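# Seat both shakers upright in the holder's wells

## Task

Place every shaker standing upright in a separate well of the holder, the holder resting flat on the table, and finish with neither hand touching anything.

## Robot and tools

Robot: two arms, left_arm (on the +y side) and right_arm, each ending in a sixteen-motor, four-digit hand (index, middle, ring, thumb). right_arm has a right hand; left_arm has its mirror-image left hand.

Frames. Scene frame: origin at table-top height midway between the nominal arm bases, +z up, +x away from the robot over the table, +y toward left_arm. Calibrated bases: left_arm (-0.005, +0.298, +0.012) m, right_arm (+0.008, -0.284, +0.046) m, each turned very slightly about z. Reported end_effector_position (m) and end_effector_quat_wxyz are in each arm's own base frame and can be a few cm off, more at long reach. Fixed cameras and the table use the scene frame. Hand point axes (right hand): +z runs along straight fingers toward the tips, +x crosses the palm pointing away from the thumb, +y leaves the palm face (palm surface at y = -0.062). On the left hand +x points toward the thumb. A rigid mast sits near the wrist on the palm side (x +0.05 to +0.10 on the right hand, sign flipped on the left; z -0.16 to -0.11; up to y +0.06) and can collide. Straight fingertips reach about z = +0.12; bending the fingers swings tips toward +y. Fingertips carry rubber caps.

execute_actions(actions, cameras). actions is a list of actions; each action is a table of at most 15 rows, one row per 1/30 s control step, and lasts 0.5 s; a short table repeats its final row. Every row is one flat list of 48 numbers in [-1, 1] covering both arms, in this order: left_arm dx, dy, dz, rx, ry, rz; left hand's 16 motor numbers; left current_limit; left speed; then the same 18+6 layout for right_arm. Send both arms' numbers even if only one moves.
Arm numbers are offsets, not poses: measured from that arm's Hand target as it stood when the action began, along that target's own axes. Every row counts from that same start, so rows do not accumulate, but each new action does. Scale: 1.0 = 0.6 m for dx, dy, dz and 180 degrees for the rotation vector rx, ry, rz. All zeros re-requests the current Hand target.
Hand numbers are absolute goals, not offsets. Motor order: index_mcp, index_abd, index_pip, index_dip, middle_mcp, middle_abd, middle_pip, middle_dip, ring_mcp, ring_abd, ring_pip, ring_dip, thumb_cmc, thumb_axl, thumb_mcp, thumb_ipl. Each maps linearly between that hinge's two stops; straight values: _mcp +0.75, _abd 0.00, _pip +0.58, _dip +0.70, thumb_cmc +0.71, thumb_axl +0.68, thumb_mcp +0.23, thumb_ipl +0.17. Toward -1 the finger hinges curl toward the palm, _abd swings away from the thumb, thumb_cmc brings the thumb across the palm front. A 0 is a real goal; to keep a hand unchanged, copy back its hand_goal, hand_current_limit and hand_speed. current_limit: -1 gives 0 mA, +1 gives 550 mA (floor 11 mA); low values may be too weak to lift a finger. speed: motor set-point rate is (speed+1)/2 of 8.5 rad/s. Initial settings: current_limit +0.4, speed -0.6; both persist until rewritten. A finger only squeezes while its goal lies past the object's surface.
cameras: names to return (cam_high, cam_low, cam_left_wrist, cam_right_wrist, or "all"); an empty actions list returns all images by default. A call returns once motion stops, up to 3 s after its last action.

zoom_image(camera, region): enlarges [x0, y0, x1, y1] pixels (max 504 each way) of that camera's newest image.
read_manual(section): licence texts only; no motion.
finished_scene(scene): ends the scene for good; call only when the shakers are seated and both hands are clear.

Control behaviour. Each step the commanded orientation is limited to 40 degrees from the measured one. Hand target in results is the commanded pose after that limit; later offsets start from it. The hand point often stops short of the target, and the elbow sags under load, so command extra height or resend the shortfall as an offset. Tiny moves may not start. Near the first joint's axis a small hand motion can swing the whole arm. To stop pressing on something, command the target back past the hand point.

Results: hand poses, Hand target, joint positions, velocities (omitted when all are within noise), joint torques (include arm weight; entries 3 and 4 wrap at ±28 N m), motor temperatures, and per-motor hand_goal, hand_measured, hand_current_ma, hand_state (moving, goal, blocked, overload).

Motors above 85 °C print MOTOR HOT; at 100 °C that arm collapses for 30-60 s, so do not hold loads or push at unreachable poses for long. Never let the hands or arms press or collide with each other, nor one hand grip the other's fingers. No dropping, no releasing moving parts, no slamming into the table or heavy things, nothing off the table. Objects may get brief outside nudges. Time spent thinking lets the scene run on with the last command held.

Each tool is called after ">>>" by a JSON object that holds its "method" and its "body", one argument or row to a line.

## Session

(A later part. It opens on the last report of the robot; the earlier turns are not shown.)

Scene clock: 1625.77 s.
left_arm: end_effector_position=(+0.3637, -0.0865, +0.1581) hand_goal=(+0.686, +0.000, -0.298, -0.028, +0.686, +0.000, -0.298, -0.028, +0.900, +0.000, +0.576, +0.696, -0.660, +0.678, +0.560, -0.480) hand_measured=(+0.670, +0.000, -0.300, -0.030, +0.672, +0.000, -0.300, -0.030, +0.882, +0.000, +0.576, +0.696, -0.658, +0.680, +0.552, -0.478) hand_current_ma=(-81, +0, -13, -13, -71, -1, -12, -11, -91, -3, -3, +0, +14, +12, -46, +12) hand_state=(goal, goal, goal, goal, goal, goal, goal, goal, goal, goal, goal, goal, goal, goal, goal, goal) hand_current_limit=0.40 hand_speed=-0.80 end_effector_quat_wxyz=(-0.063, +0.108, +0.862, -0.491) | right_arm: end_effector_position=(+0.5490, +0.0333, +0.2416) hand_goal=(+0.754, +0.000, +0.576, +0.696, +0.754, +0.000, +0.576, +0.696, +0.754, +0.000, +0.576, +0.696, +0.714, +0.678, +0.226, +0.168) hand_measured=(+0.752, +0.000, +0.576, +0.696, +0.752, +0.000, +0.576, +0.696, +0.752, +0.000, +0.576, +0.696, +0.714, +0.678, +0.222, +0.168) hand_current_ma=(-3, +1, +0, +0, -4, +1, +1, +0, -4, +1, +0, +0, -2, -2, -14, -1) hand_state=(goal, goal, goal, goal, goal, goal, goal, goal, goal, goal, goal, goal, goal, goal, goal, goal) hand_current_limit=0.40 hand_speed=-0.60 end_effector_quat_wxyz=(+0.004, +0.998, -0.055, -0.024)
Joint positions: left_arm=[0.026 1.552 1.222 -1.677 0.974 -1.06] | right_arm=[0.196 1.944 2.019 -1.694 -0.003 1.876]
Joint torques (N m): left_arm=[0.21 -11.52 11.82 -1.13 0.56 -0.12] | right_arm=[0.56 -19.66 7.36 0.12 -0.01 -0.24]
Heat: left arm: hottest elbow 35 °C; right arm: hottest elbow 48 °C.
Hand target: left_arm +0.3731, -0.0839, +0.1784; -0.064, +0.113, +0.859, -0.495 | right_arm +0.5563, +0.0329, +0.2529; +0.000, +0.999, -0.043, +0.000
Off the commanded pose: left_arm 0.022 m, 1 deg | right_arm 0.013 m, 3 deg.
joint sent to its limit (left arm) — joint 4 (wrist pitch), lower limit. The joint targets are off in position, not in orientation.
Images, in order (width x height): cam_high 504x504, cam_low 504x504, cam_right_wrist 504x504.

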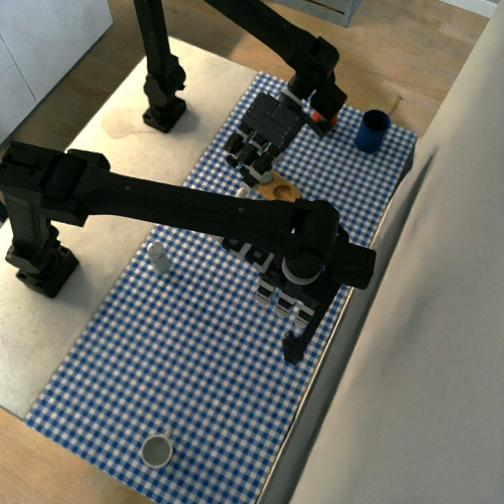

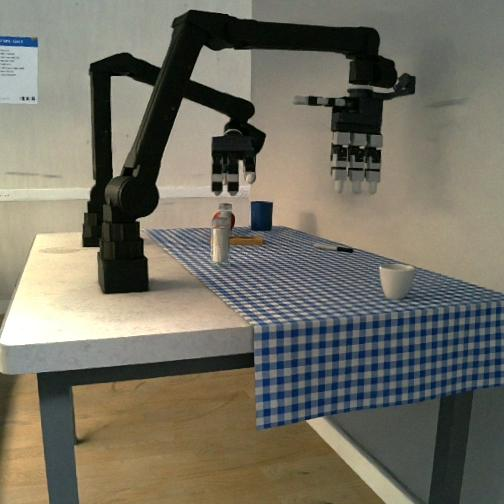

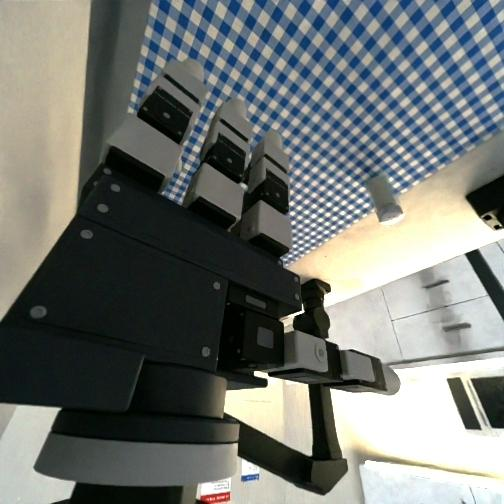

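>>> {"method": "execute_actions", "body": {
  "actions": [
    [[0.007,-0.0628,0.0855,0,0.0295,0.017,0.685,0,-0.299,-0.029,0.685,0,-0.299,-0.029,0.9,0,0.576,0.696,-0.671,0.678,0.562,-0.481,0.4,-0.6,-0.0315,0.138,-0.02,0,0,0,0.754,0,0.576,0.696,0.754,0,0.576,0.696,0.754,0,0.576,0.696,0.714,0.678,0.226,0.168,0.4,-0.6]],
    [[-0.0043,-0.053,0.0918,0,0.0295,0.017,0.685,0,-0.299,-0.029,0.685,0,-0.299,-0.029,0.9,0,0.576,0.696,-0.671,0.678,0.562,-0.481,0.4,-0.6,-0.0315,0.138,-0.02,0,0,0,0.754,0,0.576,0.696,0.754,0,0.576,0.696,0.754,0,0.576,0.696,0.714,0.678,0.226,0.168,0.4,-0.6]],
    [[-0.0157,-0.0525,0.0908,0,0.0295,0.017,0.685,0,-0.299,-0.029,0.685,0,-0.299,-0.029,0.9,0,0.576,0.696,-0.671,0.678,0.562,-0.481,0.4,-0.6,-0.0315,0.138,-0.02,0,0,0,0.754,0,0.576,0.696,0.754,0,0.576,0.696,0.754,0,0.576,0.696,0.714,0.678,0.226,0.168,0.4,-0.6]],
    [[-0.0267,-0.0513,0.0888,0,0,0,0.685,0,-0.299,-0.029,0.685,0,-0.299,-0.029,0.9,0,0.576,0.696,-0.671,0.678,0.562,-0.481,0.4,-0.6,0,0,0,0,0,0,0.754,0,0.576,0.696,0.754,0,0.576,0.696,0.754,0,0.576,0.696,0.714,0.678,0.226,0.168,0.4,-0.6]],
    [[-0.0267,-0.0513,0.0888,0,0,0,0.685,0,-0.299,-0.029,0.685,0,-0.299,-0.029,0.9,0,0.576,0.696,-0.671,0.678,0.562,-0.481,0.4,-0.6,0,0,0,0,0,0,0.754,0,0.576,0.696,0.754,0,0.576,0.696,0.754,0,0.576,0.696,0.714,0.678,0.226,0.168,0.4,-0.6]],
    [[-0.0267,-0.0513,0.0888,0,0,0,0.685,0,-0.299,-0.029,0.685,0,-0.299,-0.029,0.9,0,0.576,0.696,-0.671,0.678,0.562,-0.481,0.4,-0.6,0,0,0,0,0,0,0.754,0,0.576,0.696,0.754,0,0.576,0.696,0.754,0,0.576,0.696,0.714,0.678,0.226,0.168,0.4,-0.6]]
  ],
  "cameras": ["all"]
}}

>>> {"method": "zoom_image", "body": {
  "camera": "cam_low",
  "region": [170, 130, 290, 270]
}}

>>> {"method": "zoom_image", "body": {
  "camera": "cam_high",
  "region": [90, 160, 250, 320]
}}

Scene clock: 1652.23 s.
left_arm: end_effector_position=(+0.2316, -0.4303, +0.1684) hand_goal=(+0.686, +0.000, -0.298, -0.028, +0.686, +0.000, -0.298, -0.028, +0.900, +0.000, +0.576, +0.696, -0.670, +0.678, +0.562, -0.480) hand_measured=(+0.674, +0.000, -0.300, -0.030, +0.676, +0.000, -0.300, -0.030, +0.884, +0.000, +0.576, +0.696, -0.668, +0.680, +0.556, -0.478) hand_current_ma=(-61, +0, -10, -13, -52, -1, -9, -11, -89, -3, -4, +0, +8, +11, -35, +10) hand_state=(goal, goal, goal, goal, goal, goal, goal, goal, goal, goal, goal, goal, goal, goal, goal, goal) hand_current_limit=0.40 hand_speed=-0.60 end_effector_quat_wxyz=(-0.168, +0.247, +0.834, -0.464) | right_arm: end_effector_position=(+0.4731, -0.2136, +0.2707) hand_goal=(+0.754, +0.000, +0.576, +0.696, +0.754, +0.000, +0.576, +0.696, +0.754, +0.000, +0.576, +0.696, +0.714, +0.678, +0.226, +0.168) hand_measured=(+0.754, +0.000, +0.576, +0.696, +0.754, +0.000, +0.576, +0.696, +0.752, +0.000, +0.576, +0.696, +0.714, +0.678, +0.222, +0.168) hand_current_ma=(-2, +0, +0, +0, -2, +0, +1, +0, -3, +0, +1, +0, +1, -2, -14, -1) hand_state=(goal, goal, goal, goal, goal, goal, goal, goal, goal, goal, goal, goal, goal, goal, goal, goal) hand_current_limit=0.40 hand_speed=-0.60 end_effector_quat_wxyz=(-0.005, +0.998, -0.060, -0.018)
Joint positions: left_arm=[-0.85 1.571 1.277 -0.933 0.995 -2.033] | right_arm=[-0.255 1.736 1.801 -1.674 -0.003 1.436]
Joint torques (N m): left_arm=[1.26 -11.63 13.6 1.96 0.52 -0.13] | right_arm=[0.62 -16.56 8.34 -0.72 0.02 -0.24]
Heat: left arm: hottest elbow 37 °C; right arm: hottest elbow 44 °C.
Hand target: left_arm +0.2507, -0.4452, +0.1848; -0.143, +0.248, +0.830, -0.478 | right_arm +0.4787, -0.2098, +0.2888; +0.000, +0.999, -0.043, +0.000
Off the commanded pose: left_arm 0.029 m, 3 deg | right_arm 0.019 m, 3 deg.

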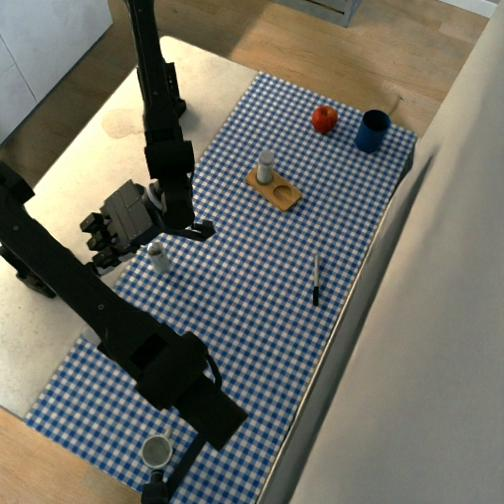

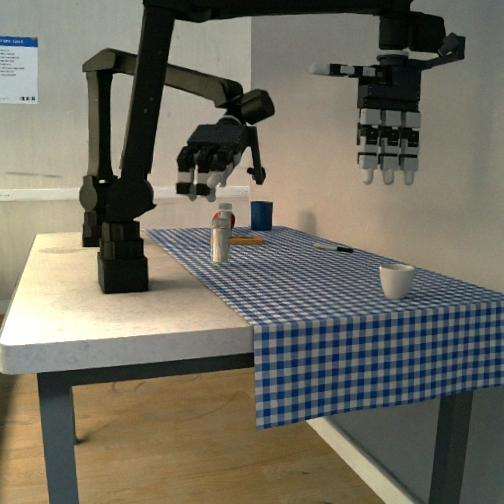

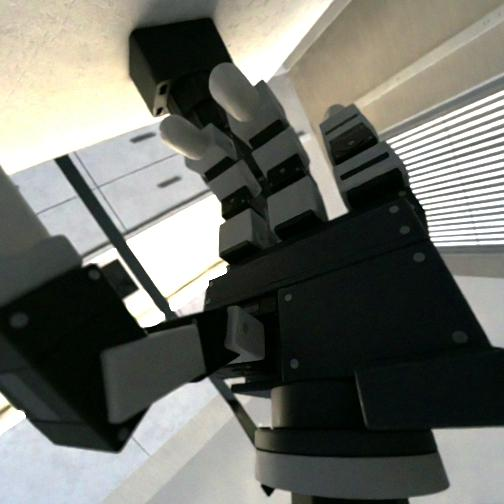

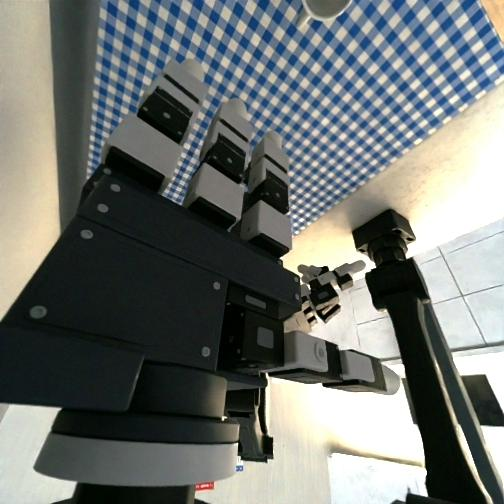

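Scaled by 3.600 from the camera's 504x504 image, which has a finer 720x720 frame.

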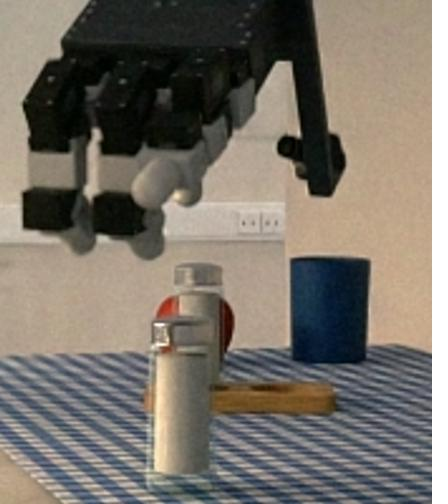

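Scaled by 3.150 from the camera's 504x504 image, which has a finer 720x720 frame.

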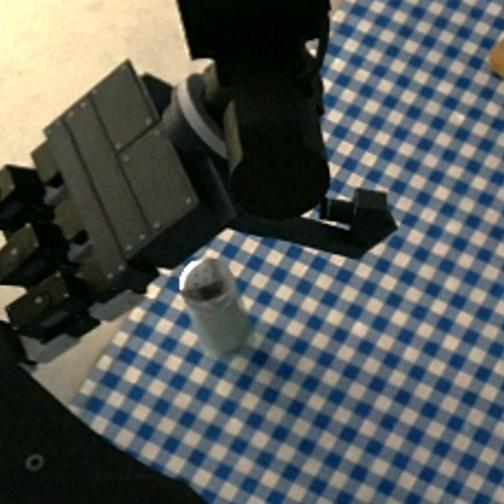

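>>> {"method": "execute_actions", "body": {
  "actions": [
    [[-0.0327,0.0329,0.0312,0,0,0,0.685,0,-0.299,-0.029,0.685,0,-0.299,-0.029,0.9,0,0.576,0.696,-0.671,0.678,0.562,-0.481,0.4,-0.6,0,0,0,0,0,0,0.754,0,0.576,0.696,0.754,0,0.576,0.696,0.754,0,0.576,0.696,0.714,0.678,0.226,0.168,0.4,-0.6]],
    [[0,0.0383,0.0221,0,0,0,0.685,0,-0.299,-0.029,0.685,0,-0.299,-0.029,0.9,0,0.576,0.696,-0.671,0.678,0.562,-0.481,0.4,-0.6,0,0,0,0,0,0,0.754,0,0.576,0.696,0.754,0,0.576,0.696,0.754,0,0.576,0.696,0.714,0.678,0.226,0.168,0.4,-0.6]]
  ],
  "cameras": ["cam_high","cam_low","cam_left_wrist"]
}}

>>> {"method": "zoom_image", "body": {
  "camera": "cam_low",
  "region": [170, 150, 290, 270]
}}

Scene clock: 1674.23 s.
left_arm: end_effector_position=(+0.2537, -0.4550, +0.1305) hand_goal=(+0.686, +0.000, -0.298, -0.028, +0.686, +0.000, -0.298, -0.028, +0.900, +0.000, +0.576, +0.696, -0.670, +0.678, +0.562, -0.480) hand_measured=(+0.674, +0.000, -0.300, -0.030, +0.676, +0.000, -0.300, -0.030, +0.884, +0.000, +0.576, +0.696, -0.668, +0.680, +0.556, -0.478) hand_current_ma=(-61, +0, -10, -13, -52, -1, -9, -11, -89, -3, -4, +0, +7, +11, -35, +10) hand_state=(goal, goal, goal, goal, goal, goal, goal, goal, goal, goal, goal, goal, goal, goal, goal, goal) hand_current_limit=0.40 hand_speed=-0.60 end_effector_quat_wxyz=(-0.152, +0.253, +0.830, -0.473) | right_arm: end_effector_position=(+0.4731, -0.2136, +0.2707) hand_goal=(+0.754, +0.000, +0.576, +0.696, +0.754, +0.000, +0.576, +0.696, +0.754, +0.000, +0.576, +0.696, +0.714, +0.678, +0.226, +0.168) hand_measured=(+0.754, +0.000, +0.576, +0.696, +0.754, +0.000, +0.576, +0.696, +0.752, +0.000, +0.576, +0.696, +0.714, +0.678, +0.222, +0.168) hand_current_ma=(-2, +0, +0, +0, -2, +0, +1, +0, -3, +0, +1, +0, +1, -2, -14, -1) hand_state=(goal, goal, goal, goal, goal, goal, goal, goal, goal, goal, goal, goal, goal, goal, goal, goal) hand_current_limit=0.40 hand_speed=-0.60 end_effector_quat_wxyz=(-0.005, +0.998, -0.060, -0.018)
Joint positions: left_arm=[-0.85 1.663 1.283 -0.804 0.992 -2.039] | right_arm=[-0.255 1.736 1.801 -1.674 -0.003 1.436]
Joint torques (N m): left_arm=[0.67 -12.51 10.28 2.04 0.51 -0.12] | right_arm=[0.62 -16.5 8.35 -0.72 0.02 -0.24]
Motor temperatures (°C): left_arm=[27 33 37 30 29 27] | right_arm=[26 39 43 27 27 28]
Heat: left arm: hottest elbow 37 °C; right arm: hottest elbow 43 °C.
Hand target: left_arm +0.2637, -0.4612, +0.1318; -0.143, +0.248, +0.830, -0.478 | right_arm +0.4787, -0.2098, +0.2888; +0.000, +0.999, -0.043, +0.000
Off the commanded pose: left_arm 0.012 m, 1 deg | right_arm 0.019 m, 3 deg.
Images, in order (width x height): cam_high 504x504, cam_low 504x504, cam_left_wrist 504x504.

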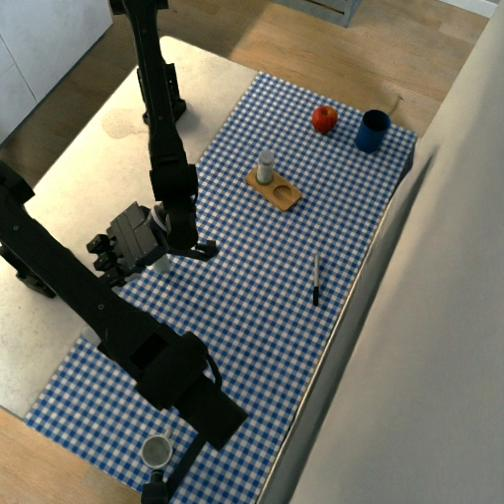

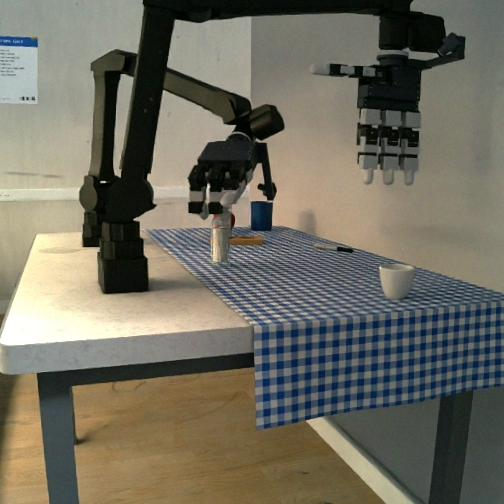

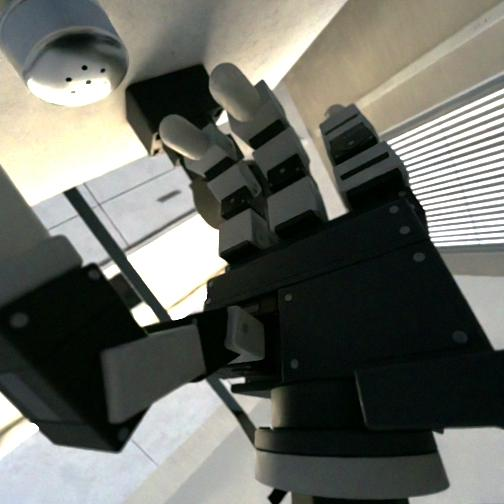

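Scaled by 4.200 from the camera's 504x504 image, which has a finer 720x720 frame.

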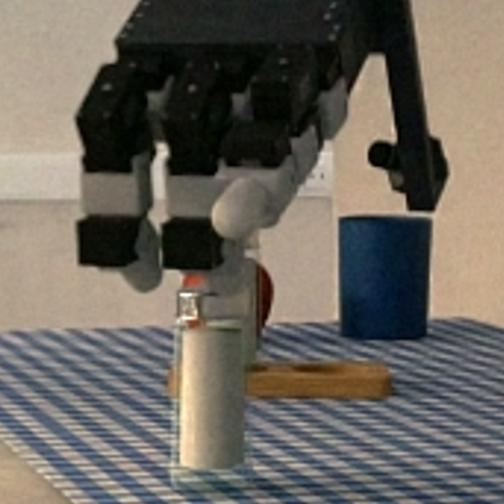

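>>> {"method": "execute_actions", "body": {
  "actions": [
    [[0.015,0.0361,0.0208,0,0,0,0.685,0,-0.299,-0.029,0.685,0,-0.299,-0.029,0.9,0,0.576,0.696,-0.671,0.678,0.562,-0.481,0.4,-0.6,0,0,0,0,0,0,0.754,0,0.576,0.696,0.754,0,0.576,0.696,0.754,0,0.576,0.696,0.714,0.678,0.226,0.168,0.4,-0.6]],
    [[0,0.0361,0.0208,0,0,0,0.685,0,-0.299,-0.029,0.685,0,-0.299,-0.029,0.9,0,0.576,0.696,-0.671,0.678,0.562,-0.481,0.4,-0.6,0,0,0,0,0,0,0.754,0,0.576,0.696,0.754,0,0.576,0.696,0.754,0,0.576,0.696,0.714,0.678,0.226,0.168,0.4,-0.6]]
  ],
  "cameras": ["cam_high","cam_low","cam_left_wrist"]
}}

>>> {"method": "zoom_image", "body": {
  "camera": "cam_low",
  "region": [170, 170, 270, 270]
}}

Scene clock: 1696.50 s.
left_arm: end_effector_position=(+0.2482, -0.4488, +0.0787) hand_goal=(+0.686, +0.000, -0.298, -0.028, +0.686, +0.000, -0.298, -0.028, +0.900, +0.000, +0.576, +0.696, -0.670, +0.678, +0.562, -0.480) hand_measured=(+0.674, +0.000, -0.300, -0.030, +0.676, +0.000, -0.300, -0.030, +0.884, +0.000, +0.576, +0.696, -0.668, +0.680, +0.556, -0.478) hand_current_ma=(-61, +0, -10, -13, -52, -1, -9, -11, -89, -3, -4, +0, +7, +11, -35, +10) hand_state=(goal, goal, goal, goal, goal, goal, goal, goal, goal, goal, goal, goal, goal, goal, goal, goal) hand_current_limit=0.40 hand_speed=-0.60 end_effector_quat_wxyz=(-0.153, +0.251, +0.831, -0.472) | right_arm: end_effector_position=(+0.4731, -0.2136, +0.2707) hand_goal=(+0.754, +0.000, +0.576, +0.696, +0.754, +0.000, +0.576, +0.696, +0.754, +0.000, +0.576, +0.696, +0.714, +0.678, +0.226, +0.168) hand_measured=(+0.754, +0.000, +0.576, +0.696, +0.754, +0.000, +0.576, +0.696, +0.752, +0.000, +0.576, +0.696, +0.714, +0.678, +0.222, +0.168) hand_current_ma=(-2, +0, +0, +0, -2, +0, +1, +0, -3, +0, +1, +0, +1, -2, -14, -1) hand_state=(goal, goal, goal, goal, goal, goal, goal, goal, goal, goal, goal, goal, goal, goal, goal, goal) hand_current_limit=0.40 hand_speed=-0.60 end_effector_quat_wxyz=(-0.005, +0.998, -0.060, -0.018)
Joint positions: left_arm=[-0.85 1.703 1.185 -0.665 0.991 -2.047] | right_arm=[-0.255 1.736 1.801 -1.674 -0.003 1.436]
Joint torques (N m): left_arm=[0.21 -12.92 9.68 2 0.53 -0.11] | right_arm=[0.56 -16.56 8.35 -0.72 0.02 -0.24]
Heat: left arm: hottest elbow 37 °C; right arm: hottest elbow 43 °C.
Hand target: left_arm +0.2563, -0.4561, +0.0818; -0.143, +0.248, +0.830, -0.478 | right_arm +0.4787, -0.2098, +0.2888; +0.000, +0.999, -0.043, +0.000
Off the commanded pose: left_arm 0.011 m, 1 deg | right_arm 0.019 m, 3 deg.
Images, in order (width x height): cam_high 504x504, cam_low 504x504, cam_left_wrist 504x504.

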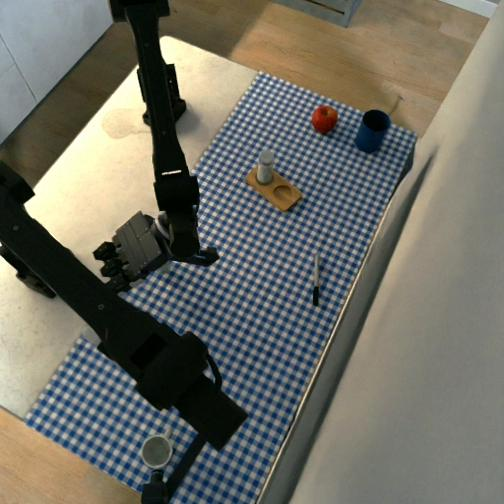

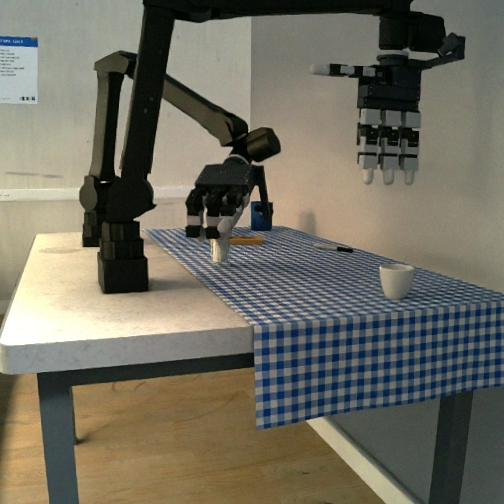

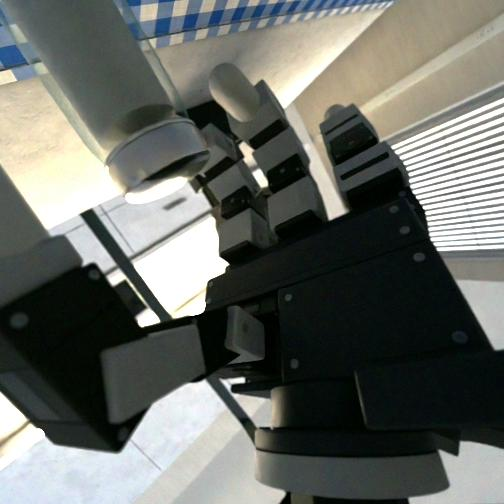

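Scaled by 5.040 from the camera's 504x504 image, which has a finer 720x720 frame.

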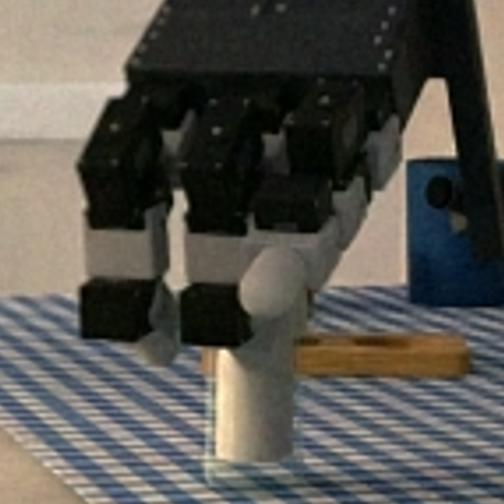

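>>> {"method": "execute_actions", "body": {
  "actions": [
    [[0.002,0.0346,0.02,0,0,0,0.685,0,-0.299,-0.029,0.685,0,-0.299,-0.029,0.9,0,0.576,0.696,-0.671,0.678,0.562,-0.481,0.4,-0.6,0,0,0,0,0,0,0.754,0,0.576,0.696,0.754,0,0.576,0.696,0.754,0,0.576,0.696,0.714,0.678,0.226,0.168,0.4,-0.6]],
    [[0,0,0,0,0,0,0.466,0,-0.445,-0.029,0.466,0,-0.445,-0.029,0.9,0,0.576,0.696,-0.671,0.678,0.25,-0.42,0.2,-0.75,0,0,0,0,0,0,0.754,0,0.576,0.696,0.754,0,0.576,0.696,0.754,0,0.576,0.696,0.714,0.678,0.226,0.168,0.4,-0.6]],
    [[0,0,0,0,0,0,0.38,0,-0.49,-0.029,0.38,0,-0.49,-0.029,0.9,0,0.576,0.696,-0.671,0.678,0.17,-0.44,0.1,-0.8,0,0,0,0,0,0,0.754,0,0.576,0.696,0.754,0,0.576,0.696,0.754,0,0.576,0.696,0.714,0.678,0.226,0.168,0.4,-0.6]]
  ],
  "cameras": ["cam_low","cam_left_wrist"]
}}

>>> {"method": "zoom_image", "body": {
  "camera": "cam_low",
  "region": [170, 170, 270, 270]
}}

>>> {"method": "zoom_image", "body": {
  "camera": "cam_left_wrist",
  "region": [0, 0, 300, 300]
}}

Scene clock: 1715.50 s.
left_arm: end_effector_position=(+0.2486, -0.4477, +0.0548) hand_goal=(+0.380, +0.000, -0.490, -0.028, +0.380, +0.000, -0.490, -0.028, +0.900, +0.000, +0.576, +0.696, -0.670, +0.678, +0.170, -0.440) hand_measured=(+0.416, +0.000, -0.474, -0.026, +0.416, +0.000, -0.474, -0.026, +0.884, +0.000, +0.576, +0.696, -0.666, +0.680, +0.226, -0.424) hand_current_ma=(+193, +0, +75, +8, +194, -1, +77, +9, -88, -3, -4, +0, +21, +12, +303, +104) hand_state=(blocked, goal, goal, goal, blocked, goal, goal, goal, goal, goal, goal, goal, goal, goal, blocked, goal) hand_current_limit=0.10 hand_speed=-0.80 end_effector_quat_wxyz=(-0.152, +0.250, +0.832, -0.472) | right_arm: end_effector_position=(+0.4731, -0.2136, +0.2707) hand_goal=(+0.754, +0.000, +0.576, +0.696, +0.754, +0.000, +0.576, +0.696, +0.754, +0.000, +0.576, +0.696, +0.714, +0.678, +0.226, +0.168) hand_measured=(+0.754, +0.000, +0.576, +0.696, +0.754, +0.000, +0.576, +0.696, +0.752, +0.000, +0.576, +0.696, +0.714, +0.678, +0.222, +0.168) hand_current_ma=(-2, +0, +0, +0, -2, +0, +1, +0, -3, +0, +1, +0, +1, -2, -14, -1) hand_state=(goal, goal, goal, goal, goal, goal, goal, goal, goal, goal, goal, goal, goal, goal, goal, goal) hand_current_limit=0.40 hand_speed=-0.60 end_effector_quat_wxyz=(-0.005, +0.998, -0.060, -0.018)
Joint positions: left_arm=[-0.848 1.733 1.155 -0.602 0.989 -2.048] | right_arm=[-0.255 1.736 1.801 -1.674 -0.003 1.436]
Joint torques (N m): left_arm=[0.09 -12.92 9.24 1.94 0.54 -0.1] | right_arm=[0.56 -16.56 8.35 -0.72 0.02 -0.24]
Heat: left arm: hottest elbow 37 °C; right arm: hottest elbow 43 °C.
Hand target: left_arm +0.2553, -0.4555, +0.0578; -0.143, +0.248, +0.830, -0.478 | right_arm +0.4787, -0.2098, +0.2888; +0.000, +0.999, -0.043, +0.000
Off the commanded pose: left_arm 0.011 m, 1 deg | right_arm 0.019 m, 3 deg.
Images, in order (width x height): cam_low 504x504, cam_left_wrist 504x504.

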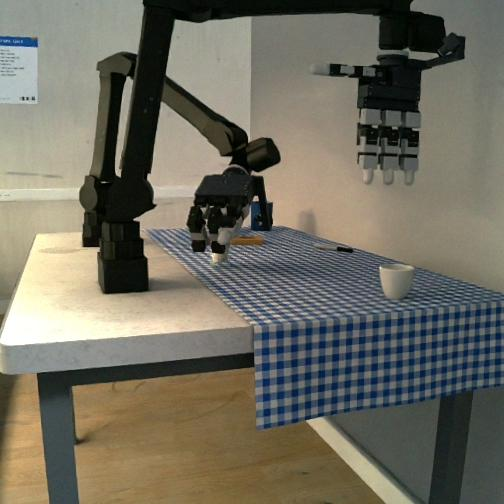

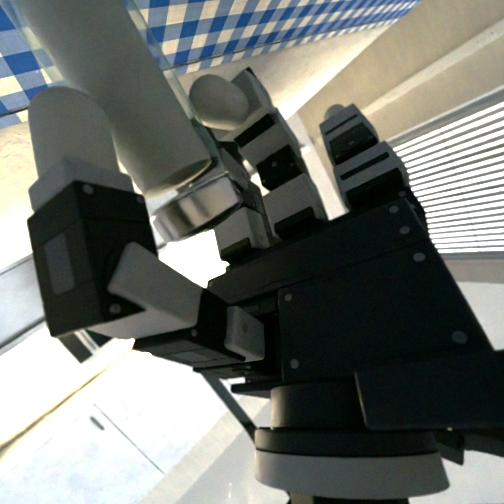

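Scaled by 5.040 from the camera's 504x504 image, which has a finer 720x720 frame.

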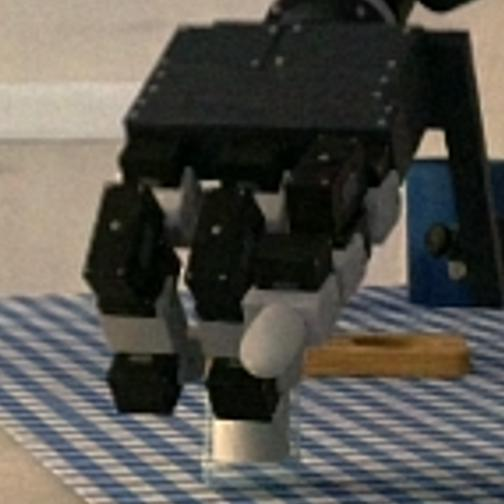

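Scaled by 1.680 from the camera's 504x504 image, which has a finer 720x720 frame.

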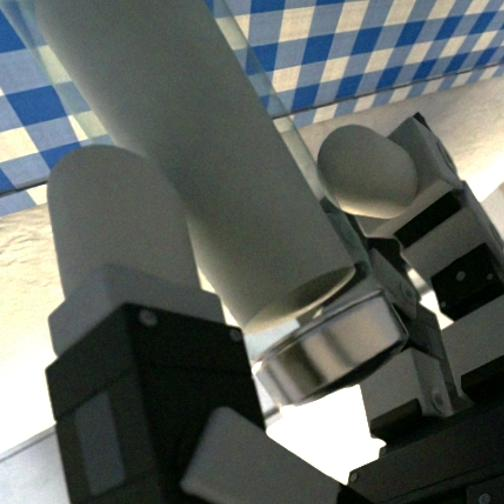

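>>> {"method": "execute_actions", "body": {
  "actions": [
    [[0,0,0,0,0,0,0.30,0,-0.53,-0.029,0.30,0,-0.53,-0.029,0.9,0,0.576,0.696,-0.665,0.678,0.10,-0.46,0.3,-0.8,0,0,0,0,0,0,0.754,0,0.576,0.696,0.754,0,0.576,0.696,0.754,0,0.576,0.696,0.714,0.678,0.226,0.168,0.4,-0.6]],
    [[0,-0.0433,-0.025,0,0,0,0.28,0,-0.54,-0.029,0.28,0,-0.54,-0.029,0.9,0,0.576,0.696,-0.665,0.678,0.10,-0.46,0.3,-0.8,0,0,0,0,0,0,0.754,0,0.576,0.696,0.754,0,0.576,0.696,0.754,0,0.576,0.696,0.714,0.678,0.226,0.168,0.4,-0.6]],
    [[0,-0.0433,-0.025,0,0,0,0.28,0,-0.54,-0.029,0.28,0,-0.54,-0.029,0.9,0,0.576,0.696,-0.665,0.678,0.10,-0.46,0.3,-0.8,0,0,0,0,0,0,0.754,0,0.576,0.696,0.754,0,0.576,0.696,0.754,0,0.576,0.696,0.714,0.678,0.226,0.168,0.4,-0.6]],
    [[0,-0.0433,-0.025,0,0,0,0.28,0,-0.54,-0.029,0.28,0,-0.54,-0.029,0.9,0,0.576,0.696,-0.665,0.678,0.10,-0.46,0.3,-0.8,0,0,0,0,0,0,0.754,0,0.576,0.696,0.754,0,0.576,0.696,0.754,0,0.576,0.696,0.714,0.678,0.226,0.168,0.4,-0.6]]
  ],
  "cameras": ["cam_high","cam_low","cam_left_wrist"]
}}

>>> {"method": "zoom_image", "body": {
  "camera": "cam_low",
  "region": [170, 150, 290, 270]
}}

Scene clock: 1733.13 s.
left_arm: end_effector_position=(+0.2395, -0.4378, +0.1063) hand_goal=(+0.280, +0.000, -0.540, -0.028, +0.280, +0.000, -0.540, -0.028, +0.900, +0.000, +0.576, +0.696, -0.664, +0.678, +0.100, -0.460) hand_measured=(+0.354, +0.000, -0.494, -0.024, +0.340, +0.000, -0.502, -0.024, +0.884, +0.000, +0.576, +0.696, -0.650, +0.680, +0.268, -0.424) hand_current_ma=(+358, +0, +233, +17, +317, -1, +190, +20, -88, -3, -4, +0, +70, +15, +358, +239) hand_state=(blocked, goal, blocked, goal, blocked, goal, blocked, goal, goal, goal, goal, goal, goal, goal, blocked, blocked) hand_current_limit=0.30 hand_speed=-0.80 end_effector_quat_wxyz=(-0.172, +0.238, +0.839, -0.458) | right_arm: end_effector_position=(+0.4731, -0.2136, +0.2707) hand_goal=(+0.754, +0.000, +0.576, +0.696, +0.754, +0.000, +0.576, +0.696, +0.754, +0.000, +0.576, +0.696, +0.714, +0.678, +0.226, +0.168) hand_measured=(+0.754, +0.000, +0.576, +0.696, +0.754, +0.000, +0.576, +0.696, +0.752, +0.000, +0.576, +0.696, +0.714, +0.678, +0.222, +0.168) hand_current_ma=(-2, +0, +0, +0, -2, +0, +1, +0, -3, +0, +1, +0, +1, -2, -14, -1) hand_state=(goal, goal, goal, goal, goal, goal, goal, goal, goal, goal, goal, goal, goal, goal, goal, goal) hand_current_limit=0.40 hand_speed=-0.60 end_effector_quat_wxyz=(-0.005, +0.998, -0.060, -0.018)
Joint positions: left_arm=[-0.85 1.663 1.219 -0.792 0.986 -2.048] | right_arm=[-0.255 1.736 1.801 -1.674 -0.003 1.436]
Joint torques (N m): left_arm=[0.21 -15.27 14.42 0.39 0.67 -0.12] | right_arm=[0.62 -16.5 8.35 -0.73 0.03 -0.24]
Heat: left arm: hottest elbow 37 °C; right arm: hottest elbow 43 °C.
Hand target: left_arm +0.2552, -0.4556, +0.1478; -0.143, +0.248, +0.830, -0.478 | right_arm +0.4787, -0.2098, +0.2888; +0.000, +0.999, -0.043, +0.000
Off the commanded pose: left_arm 0.048 m, 4 deg | right_arm 0.019 m, 3 deg.
Images, in order (width x height): cam_high 504x504, cam_low 504x504, cam_left_wrist 504x504.

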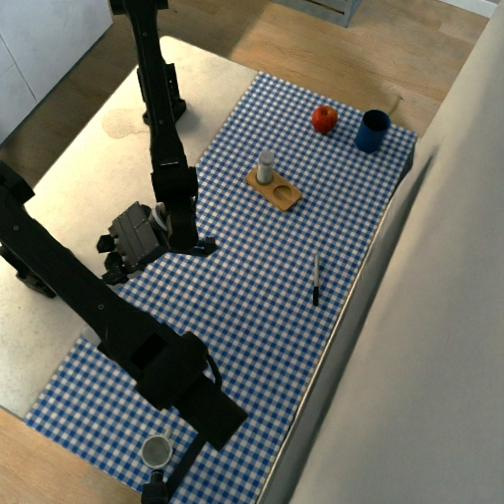

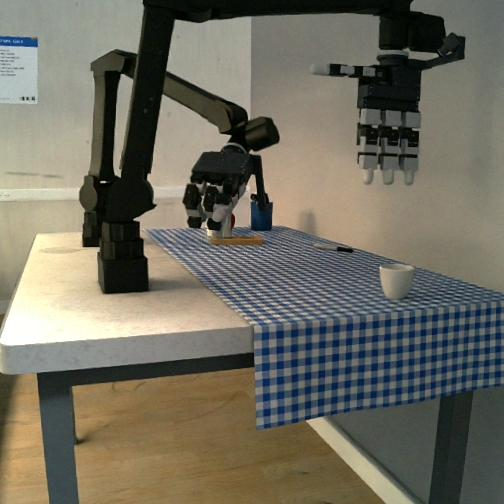

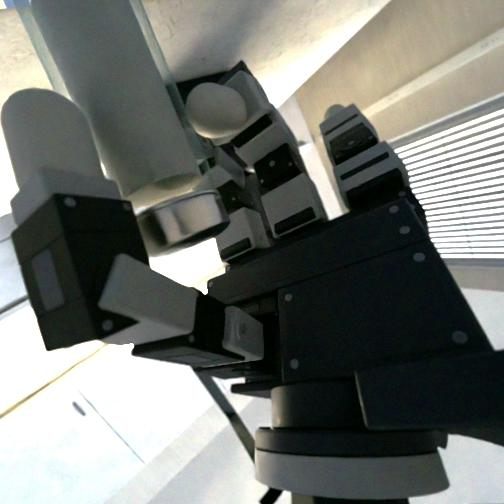

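Scaled by 4.200 from the camera's 504x504 image, which has a finer 720x720 frame.

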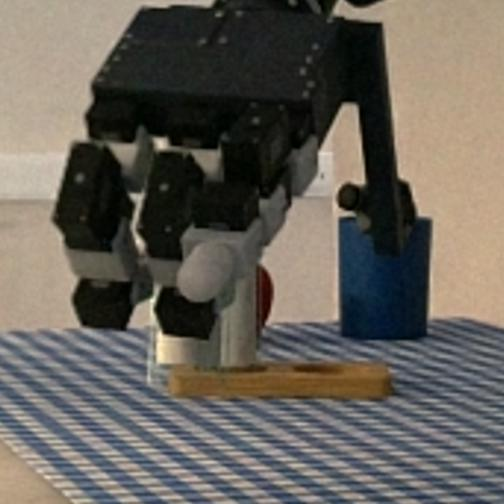

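>>> {"method": "execute_actions", "body": {
  "actions": [
    [[0.0088,0.04,-0.105,0,-0.0295,-0.017,0.28,0,-0.54,-0.029,0.28,0,-0.54,-0.029,0.9,0,0.576,0.696,-0.665,0.678,0.08,-0.47,0.3,-0.8,0,0,0,0,0,0,0.754,0,0.576,0.696,0.754,0,0.576,0.696,0.754,0,0.576,0.696,0.714,0.678,0.226,0.168,0.4,-0.6]],
    [[-0.003,0.0547,-0.0967,0,-0.0295,-0.017,0.28,0,-0.54,-0.029,0.28,0,-0.54,-0.029,0.9,0,0.576,0.696,-0.665,0.678,0.08,-0.47,0.3,-0.8,0,0,0,0,0,0,0.754,0,0.576,0.696,0.754,0,0.576,0.696,0.754,0,0.576,0.696,0.714,0.678,0.226,0.168,0.4,-0.6]],
    [[-0.015,0.0542,-0.0958,0,-0.0295,-0.017,0.28,0,-0.54,-0.029,0.28,0,-0.54,-0.029,0.9,0,0.576,0.696,-0.665,0.678,0.08,-0.47,0.3,-0.8,0,0,0,0,0,0,0.754,0,0.576,0.696,0.754,0,0.576,0.696,0.754,0,0.576,0.696,0.714,0.678,0.226,0.168,0.4,-0.6]],
    [[-0.0267,0.0532,-0.094,0,0,0,0.28,0,-0.54,-0.029,0.28,0,-0.54,-0.029,0.9,0,0.576,0.696,-0.665,0.678,0.08,-0.47,0.3,-0.8,0,0,0,0,0,0,0.754,0,0.576,0.696,0.754,0,0.576,0.696,0.754,0,0.576,0.696,0.714,0.678,0.226,0.168,0.4,-0.6]]
  ],
  "cameras": ["cam_high","cam_low","cam_left_wrist"]
}}

Scene clock: 1770.03 s.
left_arm: end_effector_position=(+0.3607, -0.2127, +0.1356) hand_goal=(+0.280, +0.000, -0.540, -0.028, +0.280, +0.000, -0.540, -0.028, +0.900, +0.000, +0.576, +0.696, -0.664, +0.678, +0.080, -0.470) hand_measured=(+0.344, +0.000, -0.502, -0.024, +0.330, +0.000, -0.506, -0.022, +0.884, +0.000, +0.576, +0.696, -0.650, +0.680, +0.276, -0.424) hand_current_ma=(+340, +0, +191, +17, +261, -2, +171, +26, -86, -3, -4, +0, +70, +15, +358, +307) hand_state=(blocked, goal, blocked, goal, blocked, goal, blocked, goal, goal, goal, goal, goal, goal, goal, blocked, blocked) hand_current_limit=0.30 hand_speed=-0.80 end_effector_quat_wxyz=(-0.089, +0.095, +0.866, -0.482) | right_arm: end_effector_position=(+0.4731, -0.2136, +0.2707) hand_goal=(+0.754, +0.000, +0.576, +0.696, +0.754, +0.000, +0.576, +0.696, +0.754, +0.000, +0.576, +0.696, +0.714, +0.678, +0.226, +0.168) hand_measured=(+0.754, +0.000, +0.576, +0.696, +0.754, +0.000, +0.576, +0.696, +0.752, +0.000, +0.576, +0.696, +0.714, +0.678, +0.222, +0.168) hand_current_ma=(-2, +0, +0, +0, -2, +0, +1, +0, -3, +0, +1, +0, +1, -2, -14, -1) hand_state=(goal, goal, goal, goal, goal, goal, goal, goal, goal, goal, goal, goal, goal, goal, goal, goal) hand_current_limit=0.40 hand_speed=-0.60 end_effector_quat_wxyz=(-0.005, +0.998, -0.060, -0.018)
Joint positions: left_arm=[-0.279 1.549 1.175 -1.217 1.024 -1.619] | right_arm=[-0.255 1.736 1.801 -1.674 -0.003 1.436]
Joint torques (N m): left_arm=[0.15 -11.4 14.26 -0.24 1.5 0.11] | right_arm=[0.62 -16.56 8.35 -0.72 0.02 -0.24]
Heat: left arm: hottest elbow 41 °C; right arm: hottest elbow 42 °C.
Hand target: left_arm +0.3837, -0.2217, +0.1608; -0.064, +0.113, +0.859, -0.495 | right_arm +0.4787, -0.2098, +0.2888; +0.000, +0.999, -0.043, +0.000
Off the commanded pose: left_arm 0.035 m, 4 deg | right_arm 0.019 m, 3 deg.
Images, in order (width x height): cam_high 504x504, cam_low 504x504, cam_left_wrist 504x504.

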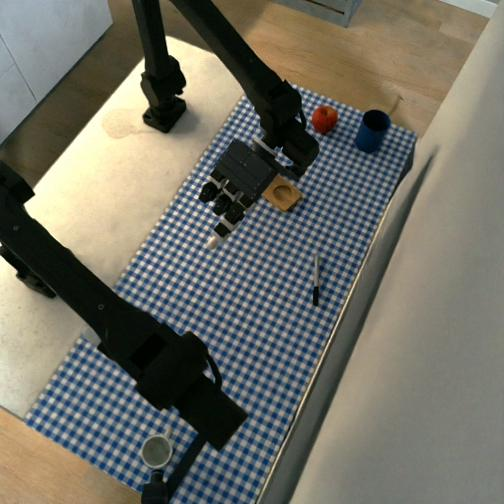

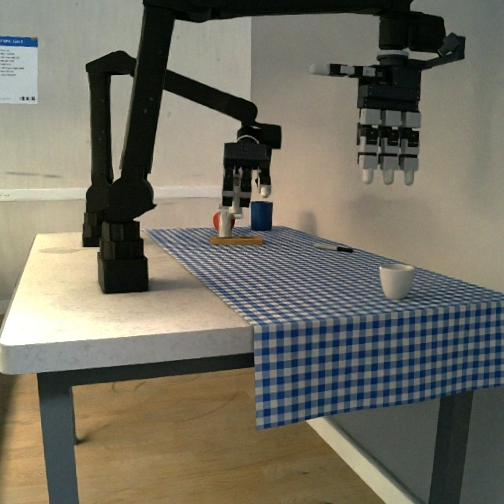

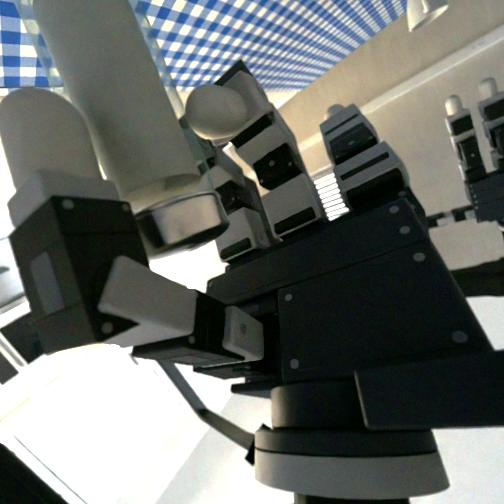

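>>> {"method": "execute_actions", "body": {
  "actions": [
    [[-0.0277,0.0558,-0.0915,0,0,0,0.31,0,-0.52,-0.029,0.31,0,-0.52,-0.029,0.9,0,0.576,0.696,-0.665,0.678,0.08,-0.47,0.3,-0.8,0.0322,-0.1268,0.02,0,0,0,0.754,0,0.576,0.696,0.754,0,0.576,0.696,0.754,0,0.576,0.696,0.714,0.678,0.226,0.168,0.4,-0.6]],
    [[-0.0277,0.0558,-0.0915,0,0,0,0.31,0,-0.52,-0.029,0.31,0,-0.52,-0.029,0.9,0,0.576,0.696,-0.665,0.678,0.08,-0.47,0.3,-0.8,0.0322,-0.1268,0.02,0,0,0,0.754,0,0.576,0.696,0.754,0,0.576,0.696,0.754,0,0.576,0.696,0.714,0.678,0.226,0.168,0.4,-0.6]],
    [[0,0,0,0,0,0,0.31,0,-0.52,-0.029,0.31,0,-0.52,-0.029,0.9,0,0.576,0.696,-0.665,0.678,0.08,-0.47,0.3,-0.8,0.0322,-0.1268,0.02,0,0,0,0.754,0,0.576,0.696,0.754,0,0.576,0.696,0.754,0,0.576,0.696,0.714,0.678,0.226,0.168,0.4,-0.6]],
    [[0,0,0,0,0,0,0.31,0,-0.52,-0.029,0.31,0,-0.52,-0.029,0.9,0,0.576,0.696,-0.665,0.678,0.08,-0.47,0.3,-0.8,0.0322,-0.1268,0.02,0,0,0,0.754,0,0.576,0.696,0.754,0,0.576,0.696,0.754,0,0.576,0.696,0.714,0.678,0.226,0.168,0.4,-0.6]]
  ],
  "cameras": ["all"]
}}

Scene clock: 1804.00 s.
left_arm: end_effector_position=(+0.4321, -0.1058, +0.1373) hand_goal=(+0.310, +0.000, -0.520, -0.028, +0.310, +0.000, -0.520, -0.028, +0.900, +0.000, +0.576, +0.696, -0.664, +0.678, +0.080, -0.470) hand_measured=(+0.346, +0.000, -0.496, -0.024, +0.334, +0.000, -0.500, -0.022, +0.884, +0.000, +0.576, +0.696, -0.652, +0.680, +0.276, -0.424) hand_current_ma=(+189, +0, +115, +21, +126, -2, +100, +27, -86, -3, -4, +0, +60, +15, +358, +307) hand_state=(blocked, goal, blocked, goal, blocked, goal, blocked, goal, goal, goal, goal, goal, goal, goal, blocked, blocked) hand_current_limit=0.30 hand_speed=-0.80 end_effector_quat_wxyz=(-0.080, +0.103, +0.859, -0.495) | right_arm: end_effector_position=(+0.5732, +0.0834, +0.2172) hand_goal=(+0.754, +0.000, +0.576, +0.696, +0.754, +0.000, +0.576, +0.696, +0.754, +0.000, +0.576, +0.696, +0.714, +0.678, +0.226, +0.168) hand_measured=(+0.752, +0.000, +0.576, +0.696, +0.752, +0.000, +0.576, +0.696, +0.752, +0.000, +0.576, +0.696, +0.714, +0.678, +0.222, +0.168) hand_current_ma=(-4, +0, +0, +0, -5, +0, +0, +0, -4, +0, +0, +0, -1, -2, -14, -1) hand_state=(goal, goal, goal, goal, goal, goal, goal, goal, goal, goal, goal, goal, goal, goal, goal, goal) hand_current_limit=0.40 hand_speed=-0.60 end_effector_quat_wxyz=(+0.004, +0.999, -0.030, -0.026)
Joint positions: left_arm=[-0.017 1.755 1.417 -1.66 0.992 -1.114] | right_arm=[0.269 2.046 2.114 -1.691 -0.008 1.901]
Joint torques (N m): left_arm=[0.38 -13.33 13.31 -1.31 0.74 0.1] | right_arm=[0.03 -20.13 10.82 -0.87 0.15 0.14]
Motor temperatures (°C): left_arm=[27 33 42 30 31 27] | right_arm=[26 37 43 27 27 28]
Heat: left arm: hottest elbow 42 °C; right arm: hottest elbow 43 °C.
Hand target: left_arm +0.4489, -0.1061, +0.1579; -0.064, +0.113, +0.859, -0.495 | right_arm +0.5816, +0.0869, +0.2409; +0.000, +0.999, -0.043, +0.000
Off the commanded pose: left_arm 0.027 m, 2 deg | right_arm 0.025 m, 3 deg.
joint sent to its limit (right arm) — joint 4 (wrist pitch), lower limit. The joint targets are off in position, not in orientation.

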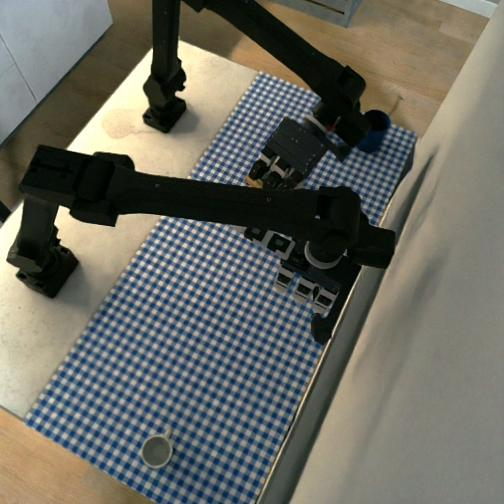

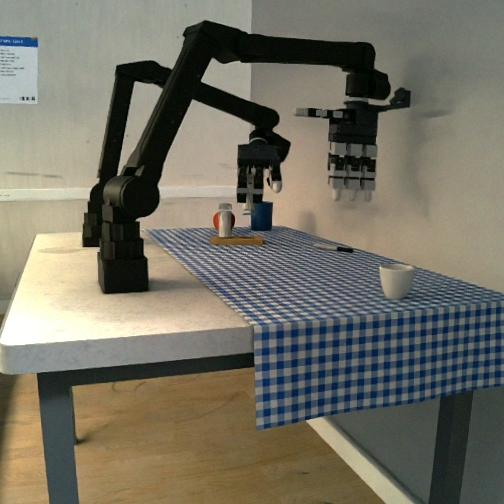

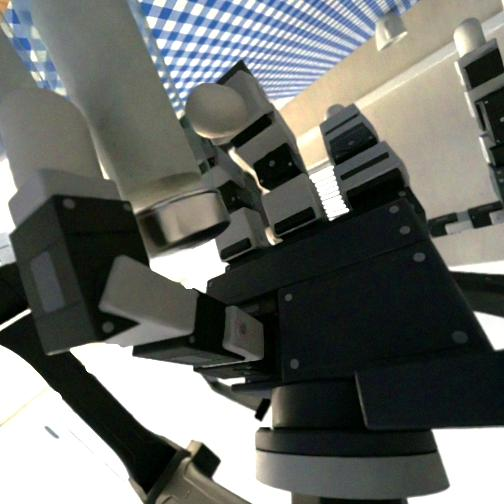

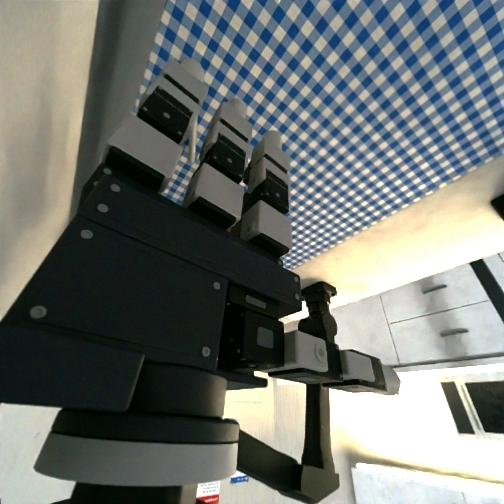

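>>> {"method": "execute_actions", "body": {
  "actions": [
    [[0,0,0,0,0,0,0.31,0,-0.52,-0.029,0.31,0,-0.52,-0.029,0.9,0,0.576,0.696,-0.665,0.678,0.08,-0.47,0.3,-0.8,0.0322,-0.1268,0.02,0,0,0,0.754,0,0.576,0.696,0.754,0,0.576,0.696,0.754,0,0.576,0.696,0.714,0.678,0.226,0.168,0.4,-0.6]],
    [[0,0,0,0,0,0,0.31,0,-0.52,-0.029,0.31,0,-0.52,-0.029,0.9,0,0.576,0.696,-0.665,0.678,0.08,-0.47,0.3,-0.8,0.0322,-0.1268,0.02,0,0,0,0.754,0,0.576,0.696,0.754,0,0.576,0.696,0.754,0,0.576,0.696,0.714,0.678,0.226,0.168,0.4,-0.6]]
  ],
  "cameras": ["cam_low","cam_right_wrist"]
}}

>>> {"method": "zoom_image", "body": {
  "camera": "cam_right_wrist",
  "region": [260, 180, 400, 320]
}}

>>> {"method": "zoom_image", "body": {
  "camera": "cam_low",
  "region": [200, 170, 280, 250]
}}

Scene clock: 1815.43 s.
left_arm: end_effector_position=(+0.4321, -0.1058, +0.1373) hand_goal=(+0.310, +0.000, -0.520, -0.028, +0.310, +0.000, -0.520, -0.028, +0.900, +0.000, +0.576, +0.696, -0.664, +0.678, +0.080, -0.470) hand_measured=(+0.346, +0.000, -0.496, -0.024, +0.334, +0.000, -0.500, -0.022, +0.884, +0.000, +0.576, +0.696, -0.652, +0.680, +0.276, -0.424) hand_current_ma=(+189, +0, +115, +21, +126, -2, +100, +27, -86, -3, -4, +0, +60, +15, +358, +307) hand_state=(blocked, goal, blocked, goal, blocked, goal, blocked, goal, goal, goal, goal, goal, goal, goal, blocked, blocked) hand_current_limit=0.30 hand_speed=-0.80 end_effector_quat_wxyz=(-0.080, +0.103, +0.859, -0.495) | right_arm: end_effector_position=(+0.6254, +0.2294, +0.1936) hand_goal=(+0.754, +0.000, +0.576, +0.696, +0.754, +0.000, +0.576, +0.696, +0.754, +0.000, +0.576, +0.696, +0.714, +0.678, +0.226, +0.168) hand_measured=(+0.752, +0.000, +0.576, +0.696, +0.752, +0.000, +0.576, +0.696, +0.754, +0.000, +0.576, +0.696, +0.714, +0.678, +0.222, +0.168) hand_current_ma=(-3, +0, +0, +0, -3, +0, +0, +0, -2, +0, +0, +0, -1, -2, -14, -1) hand_state=(goal, goal, goal, goal, goal, goal, goal, goal, goal, goal, goal, goal, goal, goal, goal, goal) hand_current_limit=0.40 hand_speed=-0.60 end_effector_quat_wxyz=(-0.017, +0.999, -0.023, +0.042)
Joint positions: left_arm=[-0.017 1.755 1.417 -1.66 0.992 -1.114] | right_arm=[0.45 2.313 2.527 -1.696 0.008 2.067]
Joint torques (N m): left_arm=[0.03 -13.27 13.31 -1.29 0.75 0.1] | right_arm=[0.03 -23.3 10.93 -0.42 0.25 0.13]
Heat: left arm: hottest elbow 40 °C; right arm: hottest elbow 43 °C.
Hand target: left_arm +0.4489, -0.1061, +0.1579; -0.064, +0.113, +0.859, -0.495 | right_arm +0.6330, +0.2352, +0.2169; +0.000, +0.999, -0.043, +0.000
Off the commanded pose: left_arm 0.027 m, 2 deg | right_arm 0.025 m, 6 deg.
joint sent to its limit (right arm) — joint 4 (wrist pitch), lower limit. The joint targets are off in position and orientation.
Images, in order (width x height): cam_low 504x504, cam_right_wrist 504x504.

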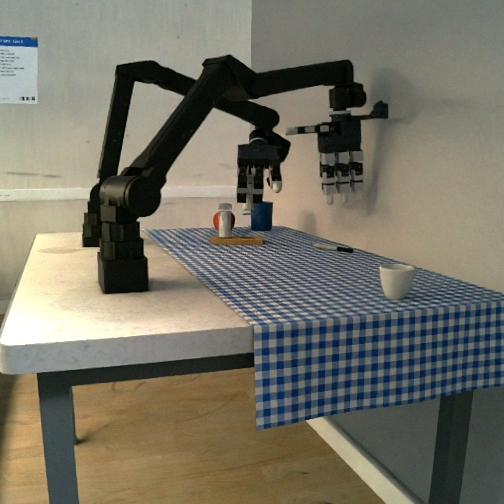

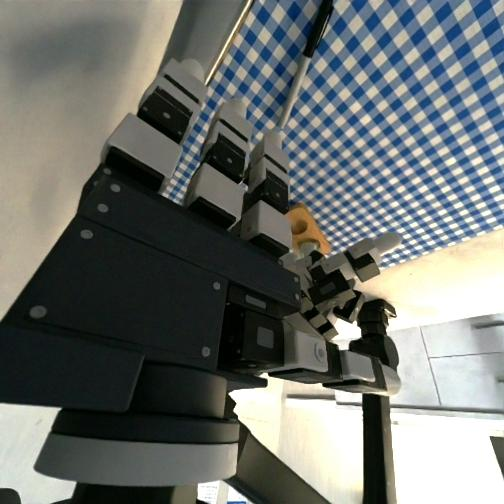

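Scaled by 3.600 from the camera's 504x504 image, which has a finer 720x720 frame.

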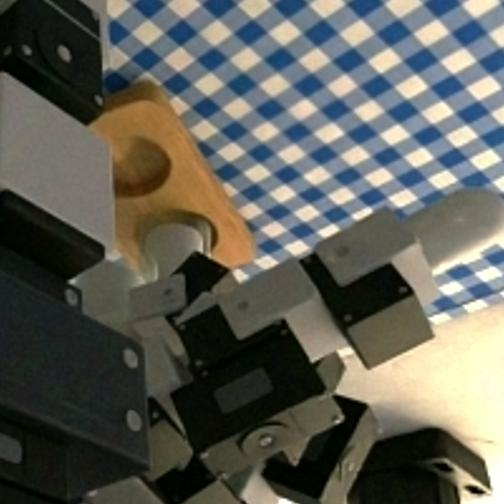

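Scaled by 6.300 from the camera's 504x504 image, which has a finer 720x720 frame.

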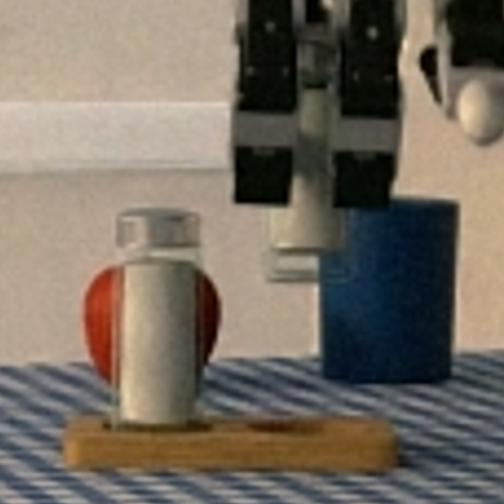

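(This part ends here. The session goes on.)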